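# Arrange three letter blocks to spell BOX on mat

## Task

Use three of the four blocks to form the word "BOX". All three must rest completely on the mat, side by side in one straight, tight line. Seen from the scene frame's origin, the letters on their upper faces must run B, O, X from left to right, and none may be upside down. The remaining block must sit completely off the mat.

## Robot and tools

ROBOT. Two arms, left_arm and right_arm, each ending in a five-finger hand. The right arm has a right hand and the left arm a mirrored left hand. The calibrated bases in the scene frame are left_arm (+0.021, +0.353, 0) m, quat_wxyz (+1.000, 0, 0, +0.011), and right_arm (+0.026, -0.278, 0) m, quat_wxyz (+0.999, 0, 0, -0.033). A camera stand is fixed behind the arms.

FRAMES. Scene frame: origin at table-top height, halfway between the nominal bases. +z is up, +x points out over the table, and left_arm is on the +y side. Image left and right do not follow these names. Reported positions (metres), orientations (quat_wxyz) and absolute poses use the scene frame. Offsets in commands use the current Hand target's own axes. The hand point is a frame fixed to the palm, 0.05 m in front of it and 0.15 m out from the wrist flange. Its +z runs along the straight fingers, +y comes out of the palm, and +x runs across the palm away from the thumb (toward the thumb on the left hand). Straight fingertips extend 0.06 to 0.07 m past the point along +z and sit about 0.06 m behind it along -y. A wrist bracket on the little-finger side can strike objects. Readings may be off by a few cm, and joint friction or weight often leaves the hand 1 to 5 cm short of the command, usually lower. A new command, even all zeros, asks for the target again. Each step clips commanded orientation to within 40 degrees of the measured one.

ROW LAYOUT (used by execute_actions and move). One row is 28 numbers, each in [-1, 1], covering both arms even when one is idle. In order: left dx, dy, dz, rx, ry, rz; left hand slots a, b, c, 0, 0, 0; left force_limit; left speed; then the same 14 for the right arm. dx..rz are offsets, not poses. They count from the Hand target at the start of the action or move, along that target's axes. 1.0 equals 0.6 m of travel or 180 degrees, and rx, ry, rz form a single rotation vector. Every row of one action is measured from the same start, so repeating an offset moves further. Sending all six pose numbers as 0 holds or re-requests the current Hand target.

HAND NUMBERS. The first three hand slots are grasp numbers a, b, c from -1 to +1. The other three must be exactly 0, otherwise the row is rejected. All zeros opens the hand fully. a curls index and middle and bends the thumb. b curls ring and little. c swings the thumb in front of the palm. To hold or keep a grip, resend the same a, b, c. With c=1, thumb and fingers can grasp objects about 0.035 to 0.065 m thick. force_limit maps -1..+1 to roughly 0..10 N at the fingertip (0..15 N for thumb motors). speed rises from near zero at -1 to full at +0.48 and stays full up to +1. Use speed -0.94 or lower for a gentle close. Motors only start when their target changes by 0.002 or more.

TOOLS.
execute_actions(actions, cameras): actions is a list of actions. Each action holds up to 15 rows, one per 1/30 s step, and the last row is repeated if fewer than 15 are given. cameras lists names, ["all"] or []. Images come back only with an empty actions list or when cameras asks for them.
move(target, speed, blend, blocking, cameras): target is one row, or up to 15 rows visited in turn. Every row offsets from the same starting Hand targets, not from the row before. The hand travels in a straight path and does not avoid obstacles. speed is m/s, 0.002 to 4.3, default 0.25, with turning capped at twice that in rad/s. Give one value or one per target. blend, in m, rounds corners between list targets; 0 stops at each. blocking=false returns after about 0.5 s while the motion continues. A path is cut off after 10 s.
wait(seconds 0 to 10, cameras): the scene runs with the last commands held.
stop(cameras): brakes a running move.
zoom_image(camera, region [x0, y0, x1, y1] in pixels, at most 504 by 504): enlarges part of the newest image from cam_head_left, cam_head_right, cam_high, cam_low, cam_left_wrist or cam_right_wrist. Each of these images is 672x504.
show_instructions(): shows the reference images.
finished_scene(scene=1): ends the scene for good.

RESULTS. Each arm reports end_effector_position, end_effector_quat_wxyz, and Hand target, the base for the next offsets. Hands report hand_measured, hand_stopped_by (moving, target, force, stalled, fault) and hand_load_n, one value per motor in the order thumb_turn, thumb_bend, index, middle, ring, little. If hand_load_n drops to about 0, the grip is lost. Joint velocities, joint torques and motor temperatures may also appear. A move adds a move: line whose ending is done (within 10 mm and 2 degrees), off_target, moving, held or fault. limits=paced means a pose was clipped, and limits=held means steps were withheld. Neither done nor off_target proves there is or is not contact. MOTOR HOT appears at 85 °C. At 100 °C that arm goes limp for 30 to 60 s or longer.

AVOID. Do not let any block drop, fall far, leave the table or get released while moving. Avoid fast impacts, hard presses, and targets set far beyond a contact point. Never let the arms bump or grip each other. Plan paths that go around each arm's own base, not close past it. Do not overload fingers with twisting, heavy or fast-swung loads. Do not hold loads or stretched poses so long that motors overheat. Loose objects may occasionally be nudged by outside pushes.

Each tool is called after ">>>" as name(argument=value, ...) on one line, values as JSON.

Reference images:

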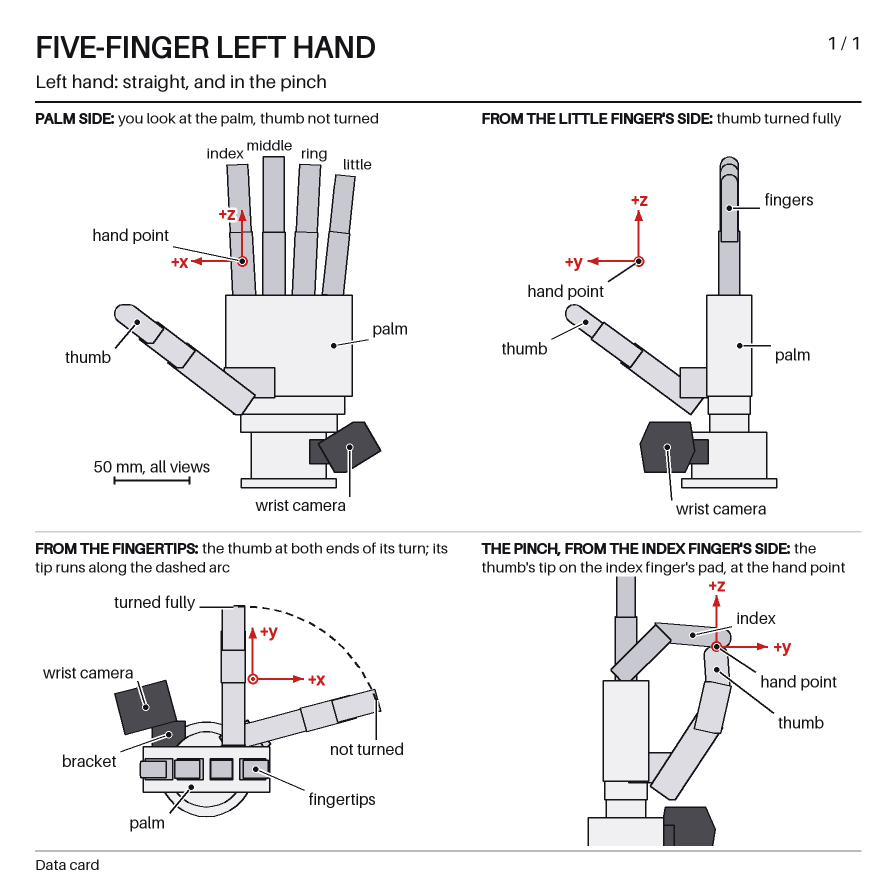

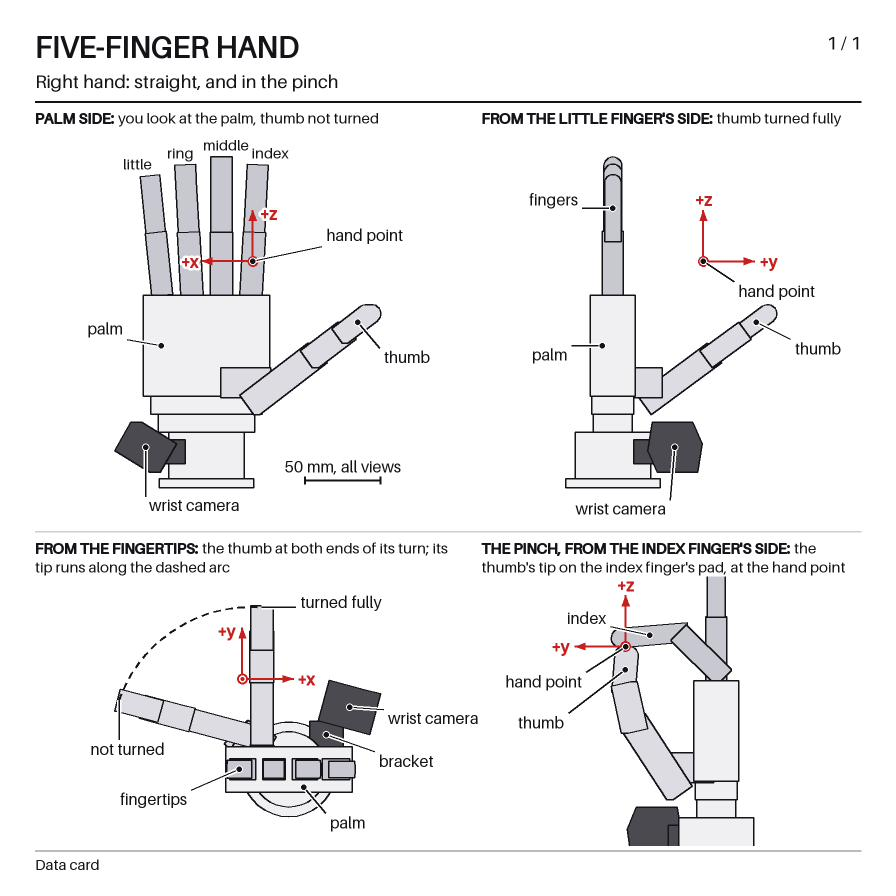

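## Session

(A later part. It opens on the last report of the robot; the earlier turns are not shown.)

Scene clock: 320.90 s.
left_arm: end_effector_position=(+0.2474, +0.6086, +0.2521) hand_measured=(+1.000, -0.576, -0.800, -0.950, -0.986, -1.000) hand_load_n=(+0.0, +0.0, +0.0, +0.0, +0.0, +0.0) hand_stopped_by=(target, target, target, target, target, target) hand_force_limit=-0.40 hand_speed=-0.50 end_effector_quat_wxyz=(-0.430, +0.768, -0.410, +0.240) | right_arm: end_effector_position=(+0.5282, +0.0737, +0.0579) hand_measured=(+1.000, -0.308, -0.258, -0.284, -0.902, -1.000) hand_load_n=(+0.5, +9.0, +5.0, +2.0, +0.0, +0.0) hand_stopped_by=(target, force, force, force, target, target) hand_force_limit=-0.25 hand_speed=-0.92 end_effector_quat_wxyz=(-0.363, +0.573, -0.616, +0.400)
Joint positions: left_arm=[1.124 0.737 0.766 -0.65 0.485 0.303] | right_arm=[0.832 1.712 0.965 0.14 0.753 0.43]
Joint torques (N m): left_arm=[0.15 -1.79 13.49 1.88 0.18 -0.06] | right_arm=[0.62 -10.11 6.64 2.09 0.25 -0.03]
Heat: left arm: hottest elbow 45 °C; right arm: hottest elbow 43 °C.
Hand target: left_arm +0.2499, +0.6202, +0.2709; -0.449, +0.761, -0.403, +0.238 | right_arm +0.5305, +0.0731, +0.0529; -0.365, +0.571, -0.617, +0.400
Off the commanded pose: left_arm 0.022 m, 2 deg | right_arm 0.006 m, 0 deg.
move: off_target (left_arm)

>>> move(target=[0,0,0,0,0,0,0.1,0,1,0,0,0,-0.4,-0.5, 0.0101,-0.0027,-0.002,0,0,0,0.66,0,1,0,0,0,-0.25,-0.92], speed=0.03, cameras=["cam_right_wrist"])

Scene clock: 321.97 s.
left_arm: end_effector_position=(+0.2474, +0.6086, +0.2521) hand_measured=(+1.000, -0.576, -0.800, -0.950, -0.986, -1.000) hand_load_n=(+0.0, +0.0, +0.0, -0.5, -0.5, +0.0) hand_stopped_by=(target, target, target, target, target, target) hand_force_limit=-0.40 hand_speed=-0.50 end_effector_quat_wxyz=(-0.430, +0.768, -0.410, +0.240) | right_arm: end_effector_position=(+0.5283, +0.0728, +0.0572) hand_measured=(+1.000, -0.308, -0.258, -0.284, -0.902, -1.000) hand_load_n=(+0.0, +8.5, +5.5, +2.5, -0.5, +0.0) hand_stopped_by=(target, force, force, force, target, target) hand_force_limit=-0.25 hand_speed=-0.92 end_effector_quat_wxyz=(-0.365, +0.572, -0.616, +0.400)
Joint positions: left_arm=[1.124 0.737 0.766 -0.65 0.485 0.303] | right_arm=[0.83 1.712 0.959 0.152 0.751 0.43]
Joint torques (N m): left_arm=[0.15 -1.85 13.49 1.89 0.18 -0.06] | right_arm=[-0.62 -11.16 6.04 1.48 0.05 -0.12]
Heat: left arm: hottest elbow 45 °C; right arm: hottest elbow 43 °C.
Hand target: left_arm +0.2499, +0.6202, +0.2709; -0.449, +0.761, -0.403, +0.238 | right_arm +0.5296, +0.0671, +0.0550; -0.365, +0.571, -0.617, +0.400
Off the commanded pose: left_arm 0.022 m, 2 deg | right_arm 0.006 m, 0 deg.
move: off_target (left_arm)
Images, in order (width x height): cam_right_wrist 672x504.

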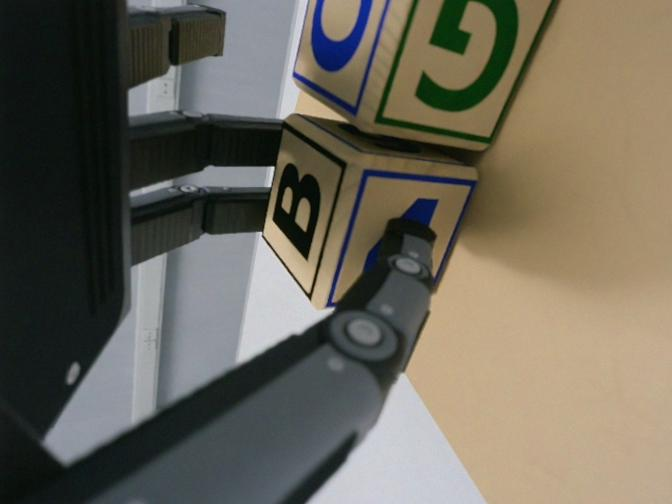

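>>> move(target=[0,0,0,0,0,0,0.1,0,1,0,0,0,-0.4,-0.5, 0.01,-0.0003,0.0008,0,0,0,0.66,0,1,0,0,0,-0.25,-0.92], speed=0.03, cameras=["cam_right_wrist"])

Scene clock: 322.90 s.
left_arm: end_effector_position=(+0.2474, +0.6086, +0.2521) hand_measured=(+1.000, -0.576, -0.800, -0.950, -0.986, -1.000) hand_load_n=(+0.0, +0.0, +0.0, +0.0, +0.0, +0.0) hand_stopped_by=(target, target, target, target, target, target) hand_force_limit=-0.40 hand_speed=-0.50 end_effector_quat_wxyz=(-0.430, +0.768, -0.410, +0.240) | right_arm: end_effector_position=(+0.5280, +0.0721, +0.0573) hand_measured=(+1.000, -0.308, -0.258, -0.284, -0.902, -1.000) hand_load_n=(+1.0, +8.5, +6.0, +2.0, +0.0, +0.0) hand_stopped_by=(target, force, force, force, target, target) hand_force_limit=-0.25 hand_speed=-0.92 end_effector_quat_wxyz=(-0.370, +0.571, -0.617, +0.396)
Joint positions: left_arm=[1.124 0.737 0.766 -0.65 0.485 0.303] | right_arm=[0.826 1.708 0.95 0.166 0.738 0.43]
Joint torques (N m): left_arm=[0.21 -1.67 13.46 1.88 0.19 -0.06] | right_arm=[-0.85 -11.28 5.7 1.31 0.22 -0.07]
Heat: left arm: hottest elbow 45 °C; right arm: hottest elbow 43 °C.
Hand target: left_arm +0.2499, +0.6202, +0.2709; -0.449, +0.761, -0.403, +0.238 | right_arm +0.5296, +0.0610, +0.0549; -0.364, +0.571, -0.617, +0.401
Off the commanded pose: left_arm 0.022 m, 2 deg | right_arm 0.011 m, 1 deg.
move: off_target (left_arm, right_arm)
Images, in order (width x height): cam_right_wrist 672x504.

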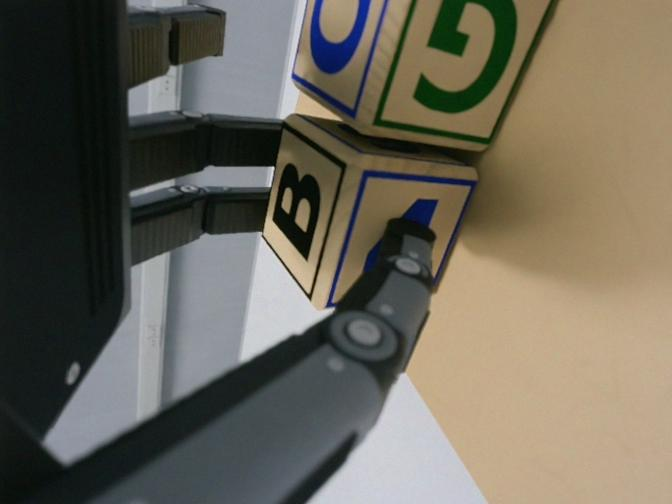

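>>> move(target=[0,0,0,0,0,0,0.1,0,1,0,0,0,-0.4,-0.5, 0.0067,-0.0062,-0.0022,0,0,0,0.66,0,1,0,0,0,-0.25,-0.92], speed=0.03, cameras=["cam_right_wrist"])

Scene clock: 323.77 s.
left_arm: end_effector_position=(+0.2474, +0.6086, +0.2521) hand_measured=(+1.000, -0.576, -0.800, -0.950, -0.986, -1.000) hand_load_n=(+0.0, +0.0, +0.0, +0.0, +0.0, +0.0) hand_stopped_by=(target, target, target, target, target, target) hand_force_limit=-0.40 hand_speed=-0.50 end_effector_quat_wxyz=(-0.430, +0.768, -0.410, +0.240) | right_arm: end_effector_position=(+0.5278, +0.0668, +0.0576) hand_measured=(+1.000, -0.308, -0.258, -0.284, -0.902, -1.000) hand_load_n=(+1.0, +9.0, +6.0, +2.0, +0.0, +0.0) hand_stopped_by=(target, force, force, force, target, target) hand_force_limit=-0.25 hand_speed=-0.92 end_effector_quat_wxyz=(-0.369, +0.571, -0.618, +0.395)
Joint positions: left_arm=[1.124 0.737 0.766 -0.65 0.485 0.303] | right_arm=[0.819 1.7 0.941 0.166 0.733 0.43]
Joint torques (N m): left_arm=[0.21 -1.85 13.48 1.87 0.19 -0.06] | right_arm=[-0.21 -10.93 5.96 1.18 0.2 -0.17]
Heat: left arm: hottest elbow 45 °C; right arm: hottest elbow 42 °C.
Hand target: left_arm +0.2499, +0.6202, +0.2709; -0.449, +0.761, -0.403, +0.238 | right_arm +0.5296, +0.0571, +0.0588; -0.365, +0.571, -0.617, +0.400
Off the commanded pose: left_arm 0.022 m, 2 deg | right_arm 0.010 m, 1 deg.
move: off_target (left_arm)
Images, in order (width x height): cam_right_wrist 672x504.

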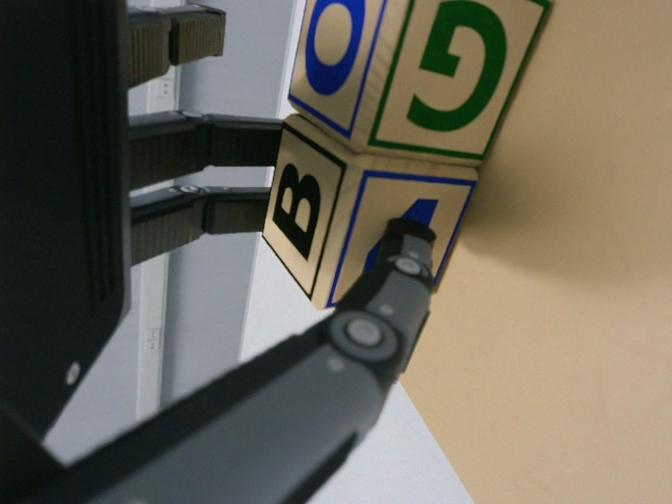

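>>> move(target=[0,0,0,0,0,0,0.1,0,1,0,0,0,-0.4,-0.5, 0.0067,-0.0002,0.0005,0,0,0,0.66,0,1,0,0,0,-0.25,-0.92], speed=0.03, cameras=["cam_right_wrist"])

>>> zoom_image(camera="cam_right_wrist", region=[260, 0, 560, 320])

Scene clock: 324.63 s.
left_arm: end_effector_position=(+0.2474, +0.6086, +0.2521) hand_measured=(+1.000, -0.576, -0.800, -0.950, -0.986, -1.000) hand_load_n=(+0.0, +0.0, +0.0, +0.0, +0.0, +0.0) hand_stopped_by=(target, target, target, target, target, target) hand_force_limit=-0.40 hand_speed=-0.50 end_effector_quat_wxyz=(-0.430, +0.768, -0.410, +0.240) | right_arm: end_effector_position=(+0.5270, +0.0634, +0.0573) hand_measured=(+1.000, -0.308, -0.258, -0.284, -0.902, -1.000) hand_load_n=(+1.0, +9.0, +5.5, +2.0, +0.0, -0.5) hand_stopped_by=(target, force, force, force, target, target) hand_force_limit=-0.25 hand_speed=-0.92 end_effector_quat_wxyz=(-0.368, +0.572, -0.618, +0.394)
Joint positions: left_arm=[1.124 0.737 0.766 -0.65 0.485 0.303] | right_arm=[0.814 1.694 0.933 0.166 0.727 0.427]
Joint torques (N m): left_arm=[0.15 -1.79 13.48 1.89 0.18 -0.06] | right_arm=[-0.5 -11.34 6.17 1.51 0.26 -0.19]
Heat: left arm: hottest elbow 45 °C; right arm: hottest elbow 42 °C.
Hand target: left_arm +0.2499, +0.6202, +0.2709; -0.449, +0.761, -0.403, +0.238 | right_arm +0.5296, +0.0531, +0.0588; -0.365, +0.571, -0.617, +0.400
Off the commanded pose: left_arm 0.022 m, 2 deg | right_arm 0.011 m, 1 deg.
move: off_target (left_arm, right_arm)
Images, in order (width x height): cam_right_wrist 672x504.

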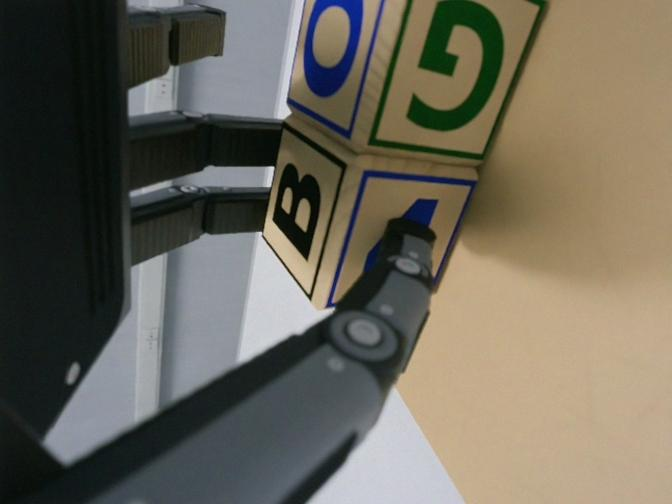

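Scaled by 1.575.

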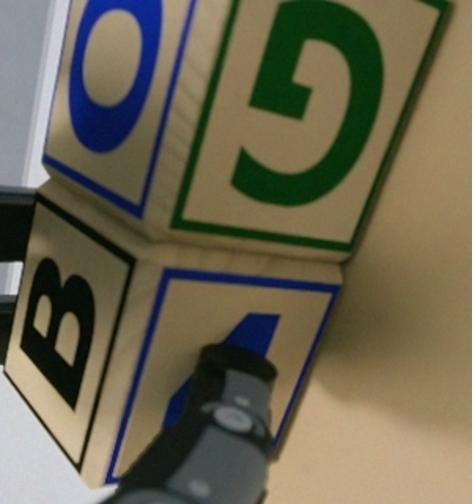

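>>> move(target=[0,0,0,0,0,0,0.1,0,1,0,0,0,-0.4,-0.5, -0.0135,0.0023,-0.002,0,0,0,0.66,0,1,0,0,0,-0.25,-0.92], speed=0.04, cameras=["cam_right_wrist"])

>>> zoom_image(camera="cam_right_wrist", region=[260, 0, 560, 320])

Scene clock: 325.67 s.
left_arm: end_effector_position=(+0.2474, +0.6086, +0.2521) hand_measured=(+1.000, -0.576, -0.800, -0.950, -0.986, -1.000) hand_load_n=(+0.0, +0.0, +0.0, +0.0, +0.0, +0.0) hand_stopped_by=(target, target, target, target, target, target) hand_force_limit=-0.40 hand_speed=-0.50 end_effector_quat_wxyz=(-0.430, +0.768, -0.410, +0.240) | right_arm: end_effector_position=(+0.5273, +0.0623, +0.0576) hand_measured=(+1.000, -0.308, -0.258, -0.284, -0.902, -1.000) hand_load_n=(+0.5, +9.0, +5.5, +2.0, +0.0, +0.0) hand_stopped_by=(target, force, force, force, target, target) hand_force_limit=-0.25 hand_speed=-0.92 end_effector_quat_wxyz=(-0.367, +0.571, -0.619, +0.396)
Joint positions: left_arm=[1.124 0.737 0.766 -0.65 0.485 0.303] | right_arm=[0.814 1.694 0.933 0.166 0.732 0.426]
Joint torques (N m): left_arm=[0.26 -1.73 13.48 1.91 0.19 -0.06] | right_arm=[0.67 -9.7 7.02 1.16 0.52 -0.08]
Heat: left arm: hottest elbow 45 °C; right arm: hottest elbow 42 °C.
Hand target: left_arm +0.2499, +0.6202, +0.2709; -0.449, +0.761, -0.403, +0.238 | right_arm +0.5286, +0.0612, +0.0579; -0.364, +0.571, -0.617, +0.401
Off the commanded pose: left_arm 0.022 m, 2 deg | right_arm 0.002 m, 1 deg.
move: off_target (left_arm)
Images, in order (width x height): cam_right_wrist 672x504.

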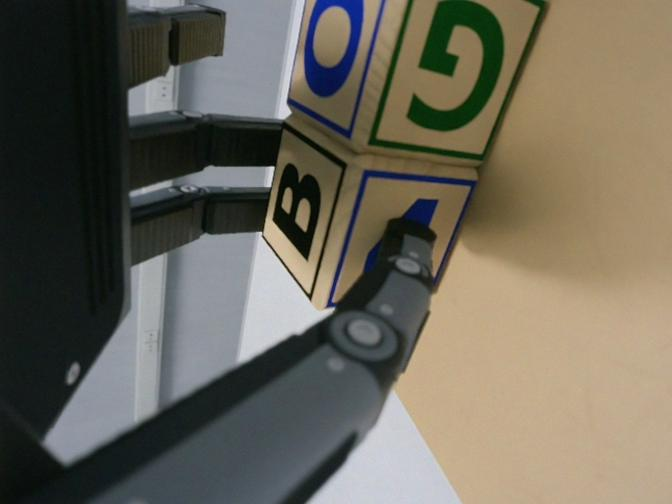

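Scaled by 1.575.

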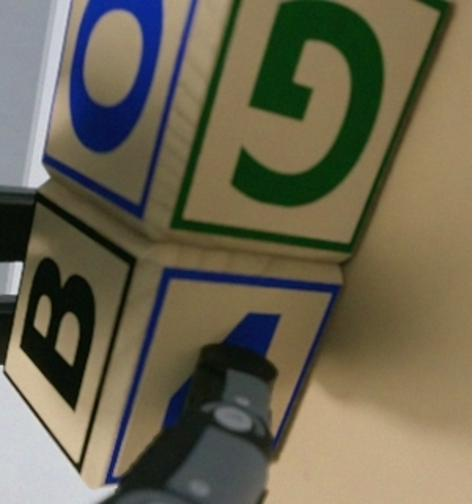

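>>> execute_actions(actions=[[[0,0,0,0,0,0,0.1,0,1,0,0,0,-0.4,-0.5,0,0,0,0,0,0,0.25,0,1,0,0,0,-0.25,-0.8]],[[0,0,0,0,0,0,0.1,0,1,0,0,0,-0.4,-0.5,0,0,0,0,0,0,0.25,0,1,0,0,0,-0.25,-0.8]],[[0,0,0,0,0,0,0.1,0,1,0,0,0,-0.4,-0.5,0,0,0,0,0,0,0.25,0,1,0,0,0,-0.25,-0.8]],[[0,0,0,0,0,0,0.1,0,1,0,0,0,-0.4,-0.5,0,0,0,0,0,0,0.1,0,1,0,0,0,-0.25,-0.7]],[[0,0,0,0,0,0,0.1,0,1,0,0,0,-0.4,-0.5,0,0,0,0,0,0,0.1,0,1,0,0,0,-0.25,-0.7]]], cameras=["cam_right_wrist"])

Scene clock: 328.70 s.
left_arm: end_effector_position=(+0.2474, +0.6086, +0.2521) hand_measured=(+1.000, -0.576, -0.800, -0.950, -0.986, -1.000) hand_load_n=(+0.5, +0.0, +0.0, +0.0, +0.0, +0.0) hand_stopped_by=(target, target, target, target, target, target) hand_force_limit=-0.40 hand_speed=-0.50 end_effector_quat_wxyz=(-0.430, +0.768, -0.410, +0.240) | right_arm: end_effector_position=(+0.5276, +0.0618, +0.0578) hand_measured=(+1.000, -0.576, -0.800, -0.950, -0.986, -1.000) hand_load_n=(+0.0, +0.0, +0.0, +0.0, +0.5, +0.0) hand_stopped_by=(target, target, target, target, target, target) hand_force_limit=-0.25 hand_speed=-0.70 end_effector_quat_wxyz=(-0.366, +0.570, -0.619, +0.398)
Joint positions: left_arm=[1.124 0.737 0.766 -0.65 0.485 0.303] | right_arm=[0.814 1.694 0.933 0.166 0.735 0.426]
Joint torques (N m): left_arm=[0.15 -1.79 13.49 1.91 0.18 -0.06] | right_arm=[0.21 -10.17 7.08 1.06 0.34 0]
Heat: left arm: hottest elbow 46 °C; right arm: hottest elbow 42 °C.
Hand target: left_arm +0.2499, +0.6202, +0.2709; -0.449, +0.761, -0.403, +0.238 | right_arm +0.5286, +0.0613, +0.0579; -0.364, +0.571, -0.617, +0.400
Off the commanded pose: left_arm 0.022 m, 2 deg | right_arm 0.001 m, 1 deg.
Images, in order (width x height): cam_right_wrist 672x504.

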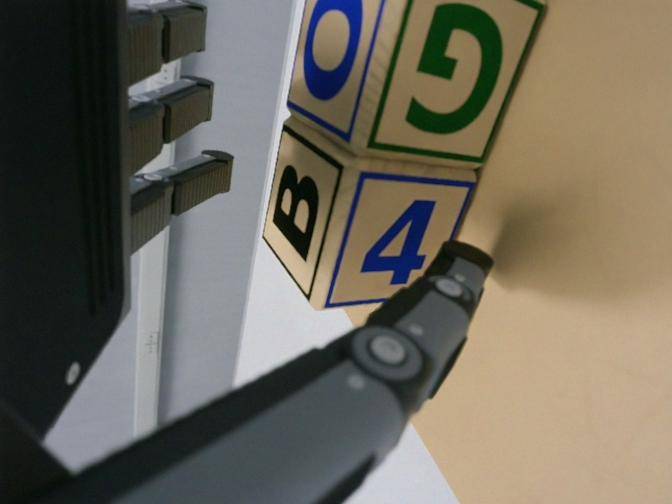

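>>> move(target=[0,0,0,0,0,0,0.1,0,1,0,0,0,-0.4,-0.5, 0.0015,-0.1517,-0.0689,0,0,0,0.1,0,1,0,0,0,-0.25,-0.7], speed=0.12, cameras=["cam_right_wrist"])

Scene clock: 330.57 s.
left_arm: end_effector_position=(+0.2474, +0.6086, +0.2521) hand_measured=(+1.000, -0.576, -0.800, -0.950, -0.986, -1.000) hand_load_n=(+0.0, +0.0, +0.0, -0.5, +0.0, +0.0) hand_stopped_by=(target, target, target, target, target, target) hand_force_limit=-0.40 hand_speed=-0.50 end_effector_quat_wxyz=(-0.430, +0.768, -0.410, +0.240) | right_arm: end_effector_position=(+0.5150, +0.0500, +0.1290) hand_measured=(+1.000, -0.576, -0.800, -0.950, -0.986, -1.000) hand_load_n=(+0.0, +0.0, +0.0, +0.0, -0.5, +0.0) hand_stopped_by=(target, target, target, target, target, target) hand_force_limit=-0.25 hand_speed=-0.70 end_effector_quat_wxyz=(-0.346, +0.582, -0.618, +0.398)
Joint positions: left_arm=[1.124 0.737 0.766 -0.65 0.485 0.303] | right_arm=[0.814 1.536 0.994 -0.1 0.736 0.425]
Joint torques (N m): left_arm=[0.09 -1.79 13.49 1.88 0.19 -0.06] | right_arm=[0.26 -10.29 12.01 0.7 0.42 -0.1]
Heat: left arm: hottest elbow 46 °C; right arm: hottest elbow 43 °C.
Hand target: left_arm +0.2499, +0.6202, +0.2709; -0.449, +0.761, -0.403, +0.238 | right_arm +0.5286, +0.0611, +0.1580; -0.364, +0.571, -0.617, +0.401
Off the commanded pose: left_arm 0.022 m, 2 deg | right_arm 0.034 m, 2 deg.
move: off_target (left_arm, right_arm)
Images, in order (width x height): cam_right_wrist 672x504.

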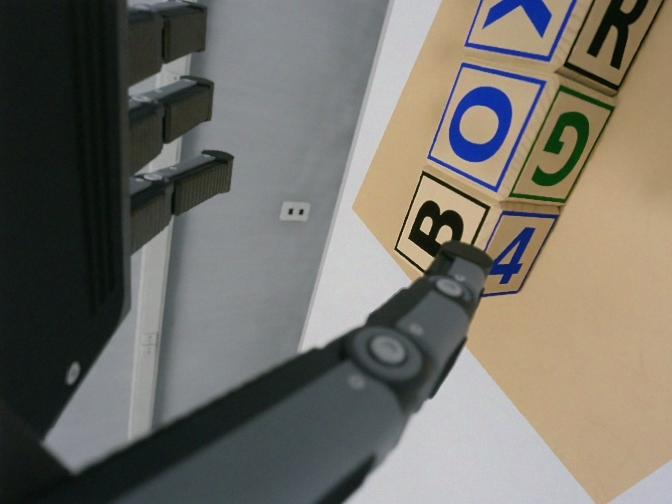

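>>> move(target=[[0,0,0,0,0,0,0.1,0,1,0,0,0,-0.4,-0.5, 0.0223,-0.1315,-0.1128,0,0,0,0.1,0,1,0,0,0,-0.25,-0.7],[0,0,0,0,0,0,0.1,0,1,0,0,0,-0.4,-0.5, 0.5420,-0.1132,-0.3118,-0.1477,0.0808,0.1106,0.1,0,1,0,0,0,-0.25,-0.7]], speed=0.22, blend=0.03, cameras=["all"])

Scene clock: 334.10 s.
left_arm: end_effector_position=(+0.2474, +0.6086, +0.2521) hand_measured=(+1.000, -0.576, -0.800, -0.950, -0.986, -1.000) hand_load_n=(+0.0, +0.0, +0.0, +0.0, +0.0, +0.0) hand_stopped_by=(target, target, target, target, target, target) hand_force_limit=-0.40 hand_speed=-0.50 end_effector_quat_wxyz=(-0.430, +0.768, -0.410, +0.240) | right_arm: end_effector_position=(+0.3587, -0.2477, +0.2842) hand_measured=(+1.000, -0.576, -0.800, -0.950, -0.986, -1.000) hand_load_n=(+0.0, +0.0, +0.0, +0.0, +0.0, -0.5) hand_stopped_by=(target, target, target, target, target, target) hand_force_limit=-0.25 hand_speed=-0.70 end_effector_quat_wxyz=(+0.199, -0.472, +0.824, -0.243)
Joint positions: left_arm=[1.124 0.737 0.766 -0.65 0.485 0.303] | right_arm=[0.142 0.884 1.062 -1.157 0.257 0.528]
Joint torques (N m): left_arm=[0.15 -1.79 13.48 1.87 0.18 -0.06] | right_arm=[0.21 -0.38 11.49 0.51 -0.05 -0.08]
Heat: left arm: hottest elbow 46 °C; right arm: hottest elbow 43 °C.
Hand target: left_arm +0.2499, +0.6202, +0.2709; -0.449, +0.761, -0.403, +0.238 | right_arm +0.3604, -0.2503, +0.2998; +0.208, -0.471, +0.821, -0.249
Off the commanded pose: left_arm 0.022 m, 2 deg | right_arm 0.016 m, 1 deg.
move: off_target (left_arm, right_arm)

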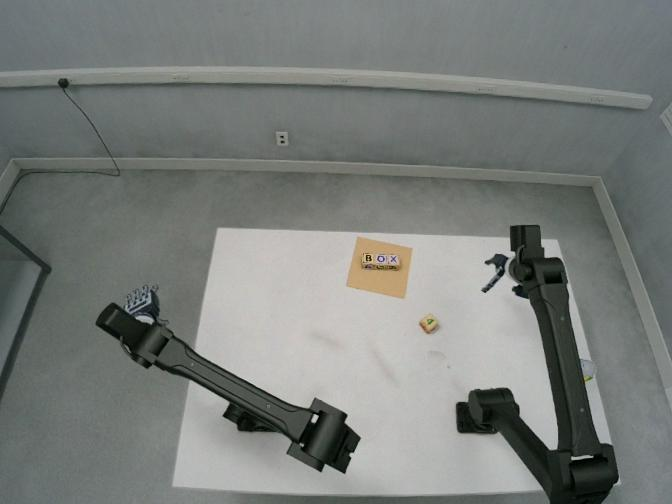

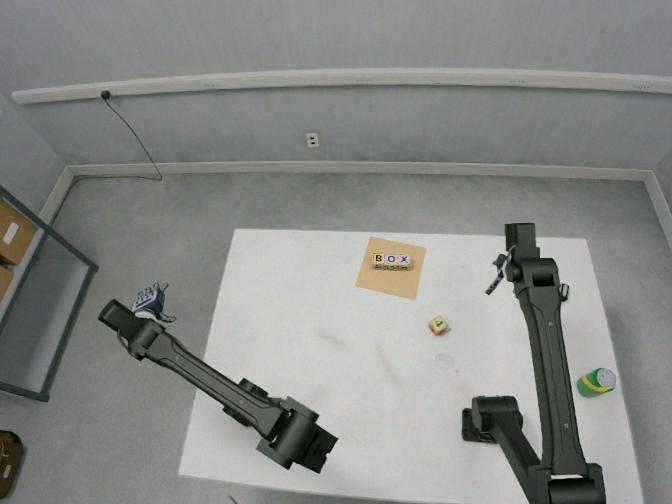

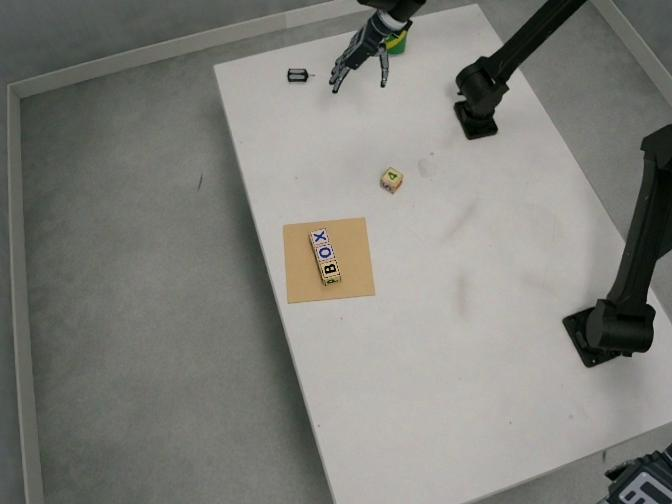

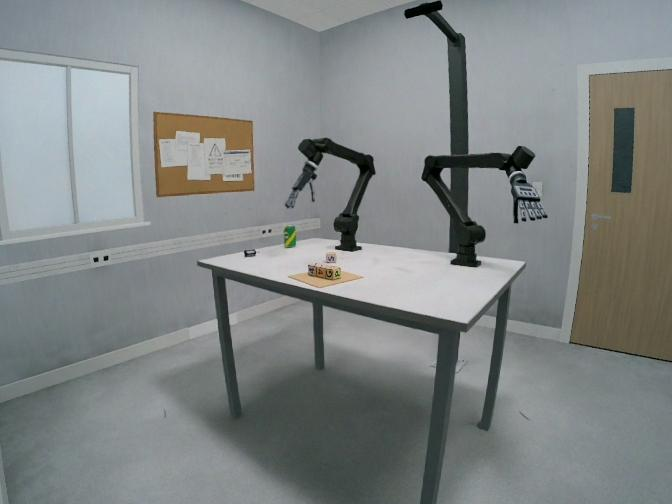

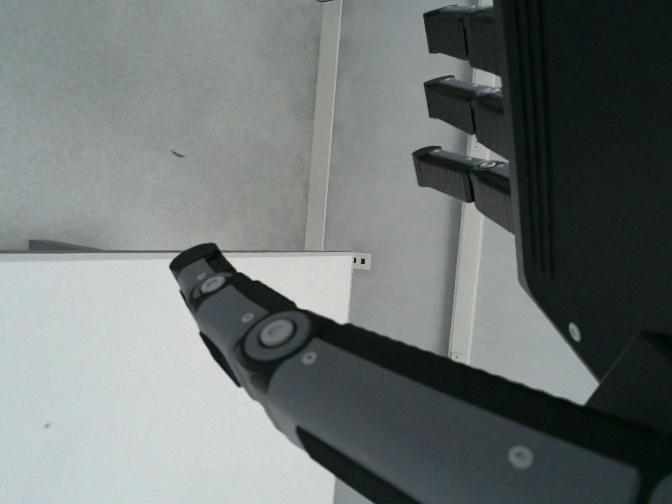

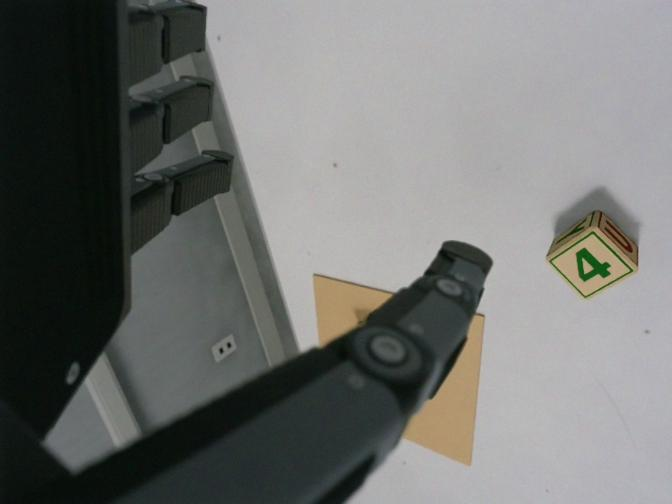

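>>> zoom_image(camera="cam_head_right", region=[340, 220, 450, 320])

>>> zoom_image(camera="cam_high", region=[265, 200, 395, 320])

>>> zoom_image(camera="cam_low", region=[270, 235, 380, 300])

Scaled by 4.582.

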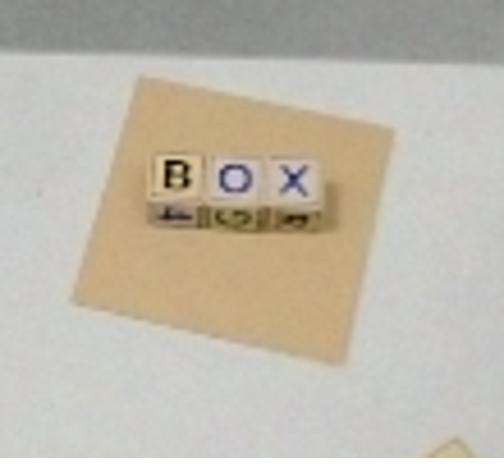

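Scaled by 3.877.

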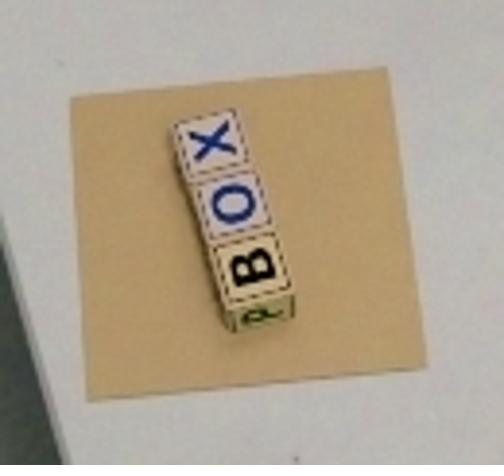

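Scaled by 4.582.

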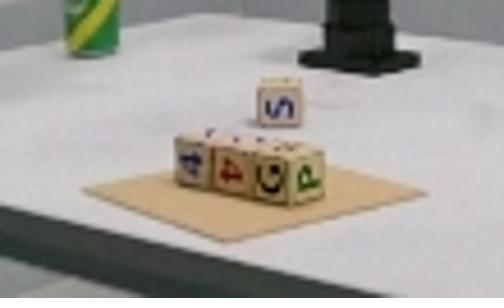

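>>> zoom_image(camera="cam_high", region=[300, 220, 350, 295])

>>> zoom_image(camera="cam_head_right", region=[364, 245, 420, 280])

>>> zoom_image(camera="cam_head_left", region=[352, 245, 410, 280])

Scaled by 6.720.

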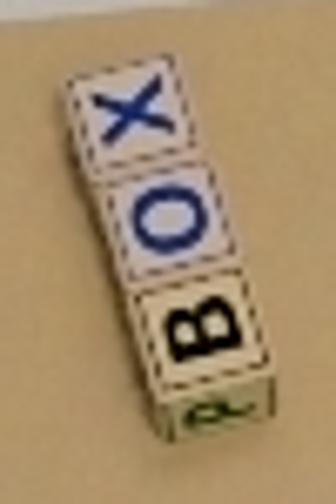

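Scaled by 9.000.

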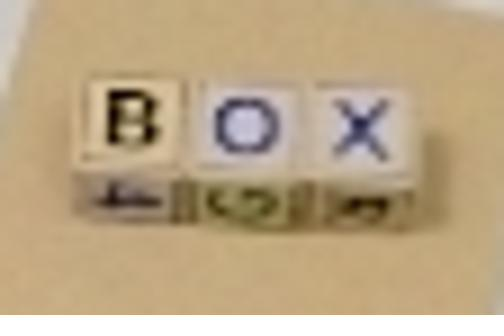

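Scaled by 8.690.

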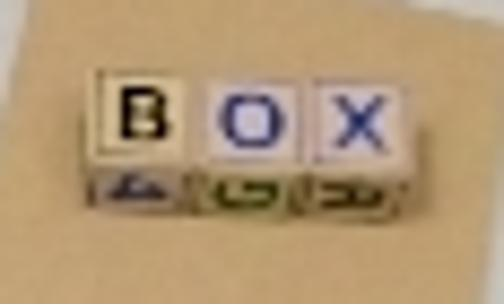

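>>> finished_scene(scene=1)

The scene is finished: the task was done.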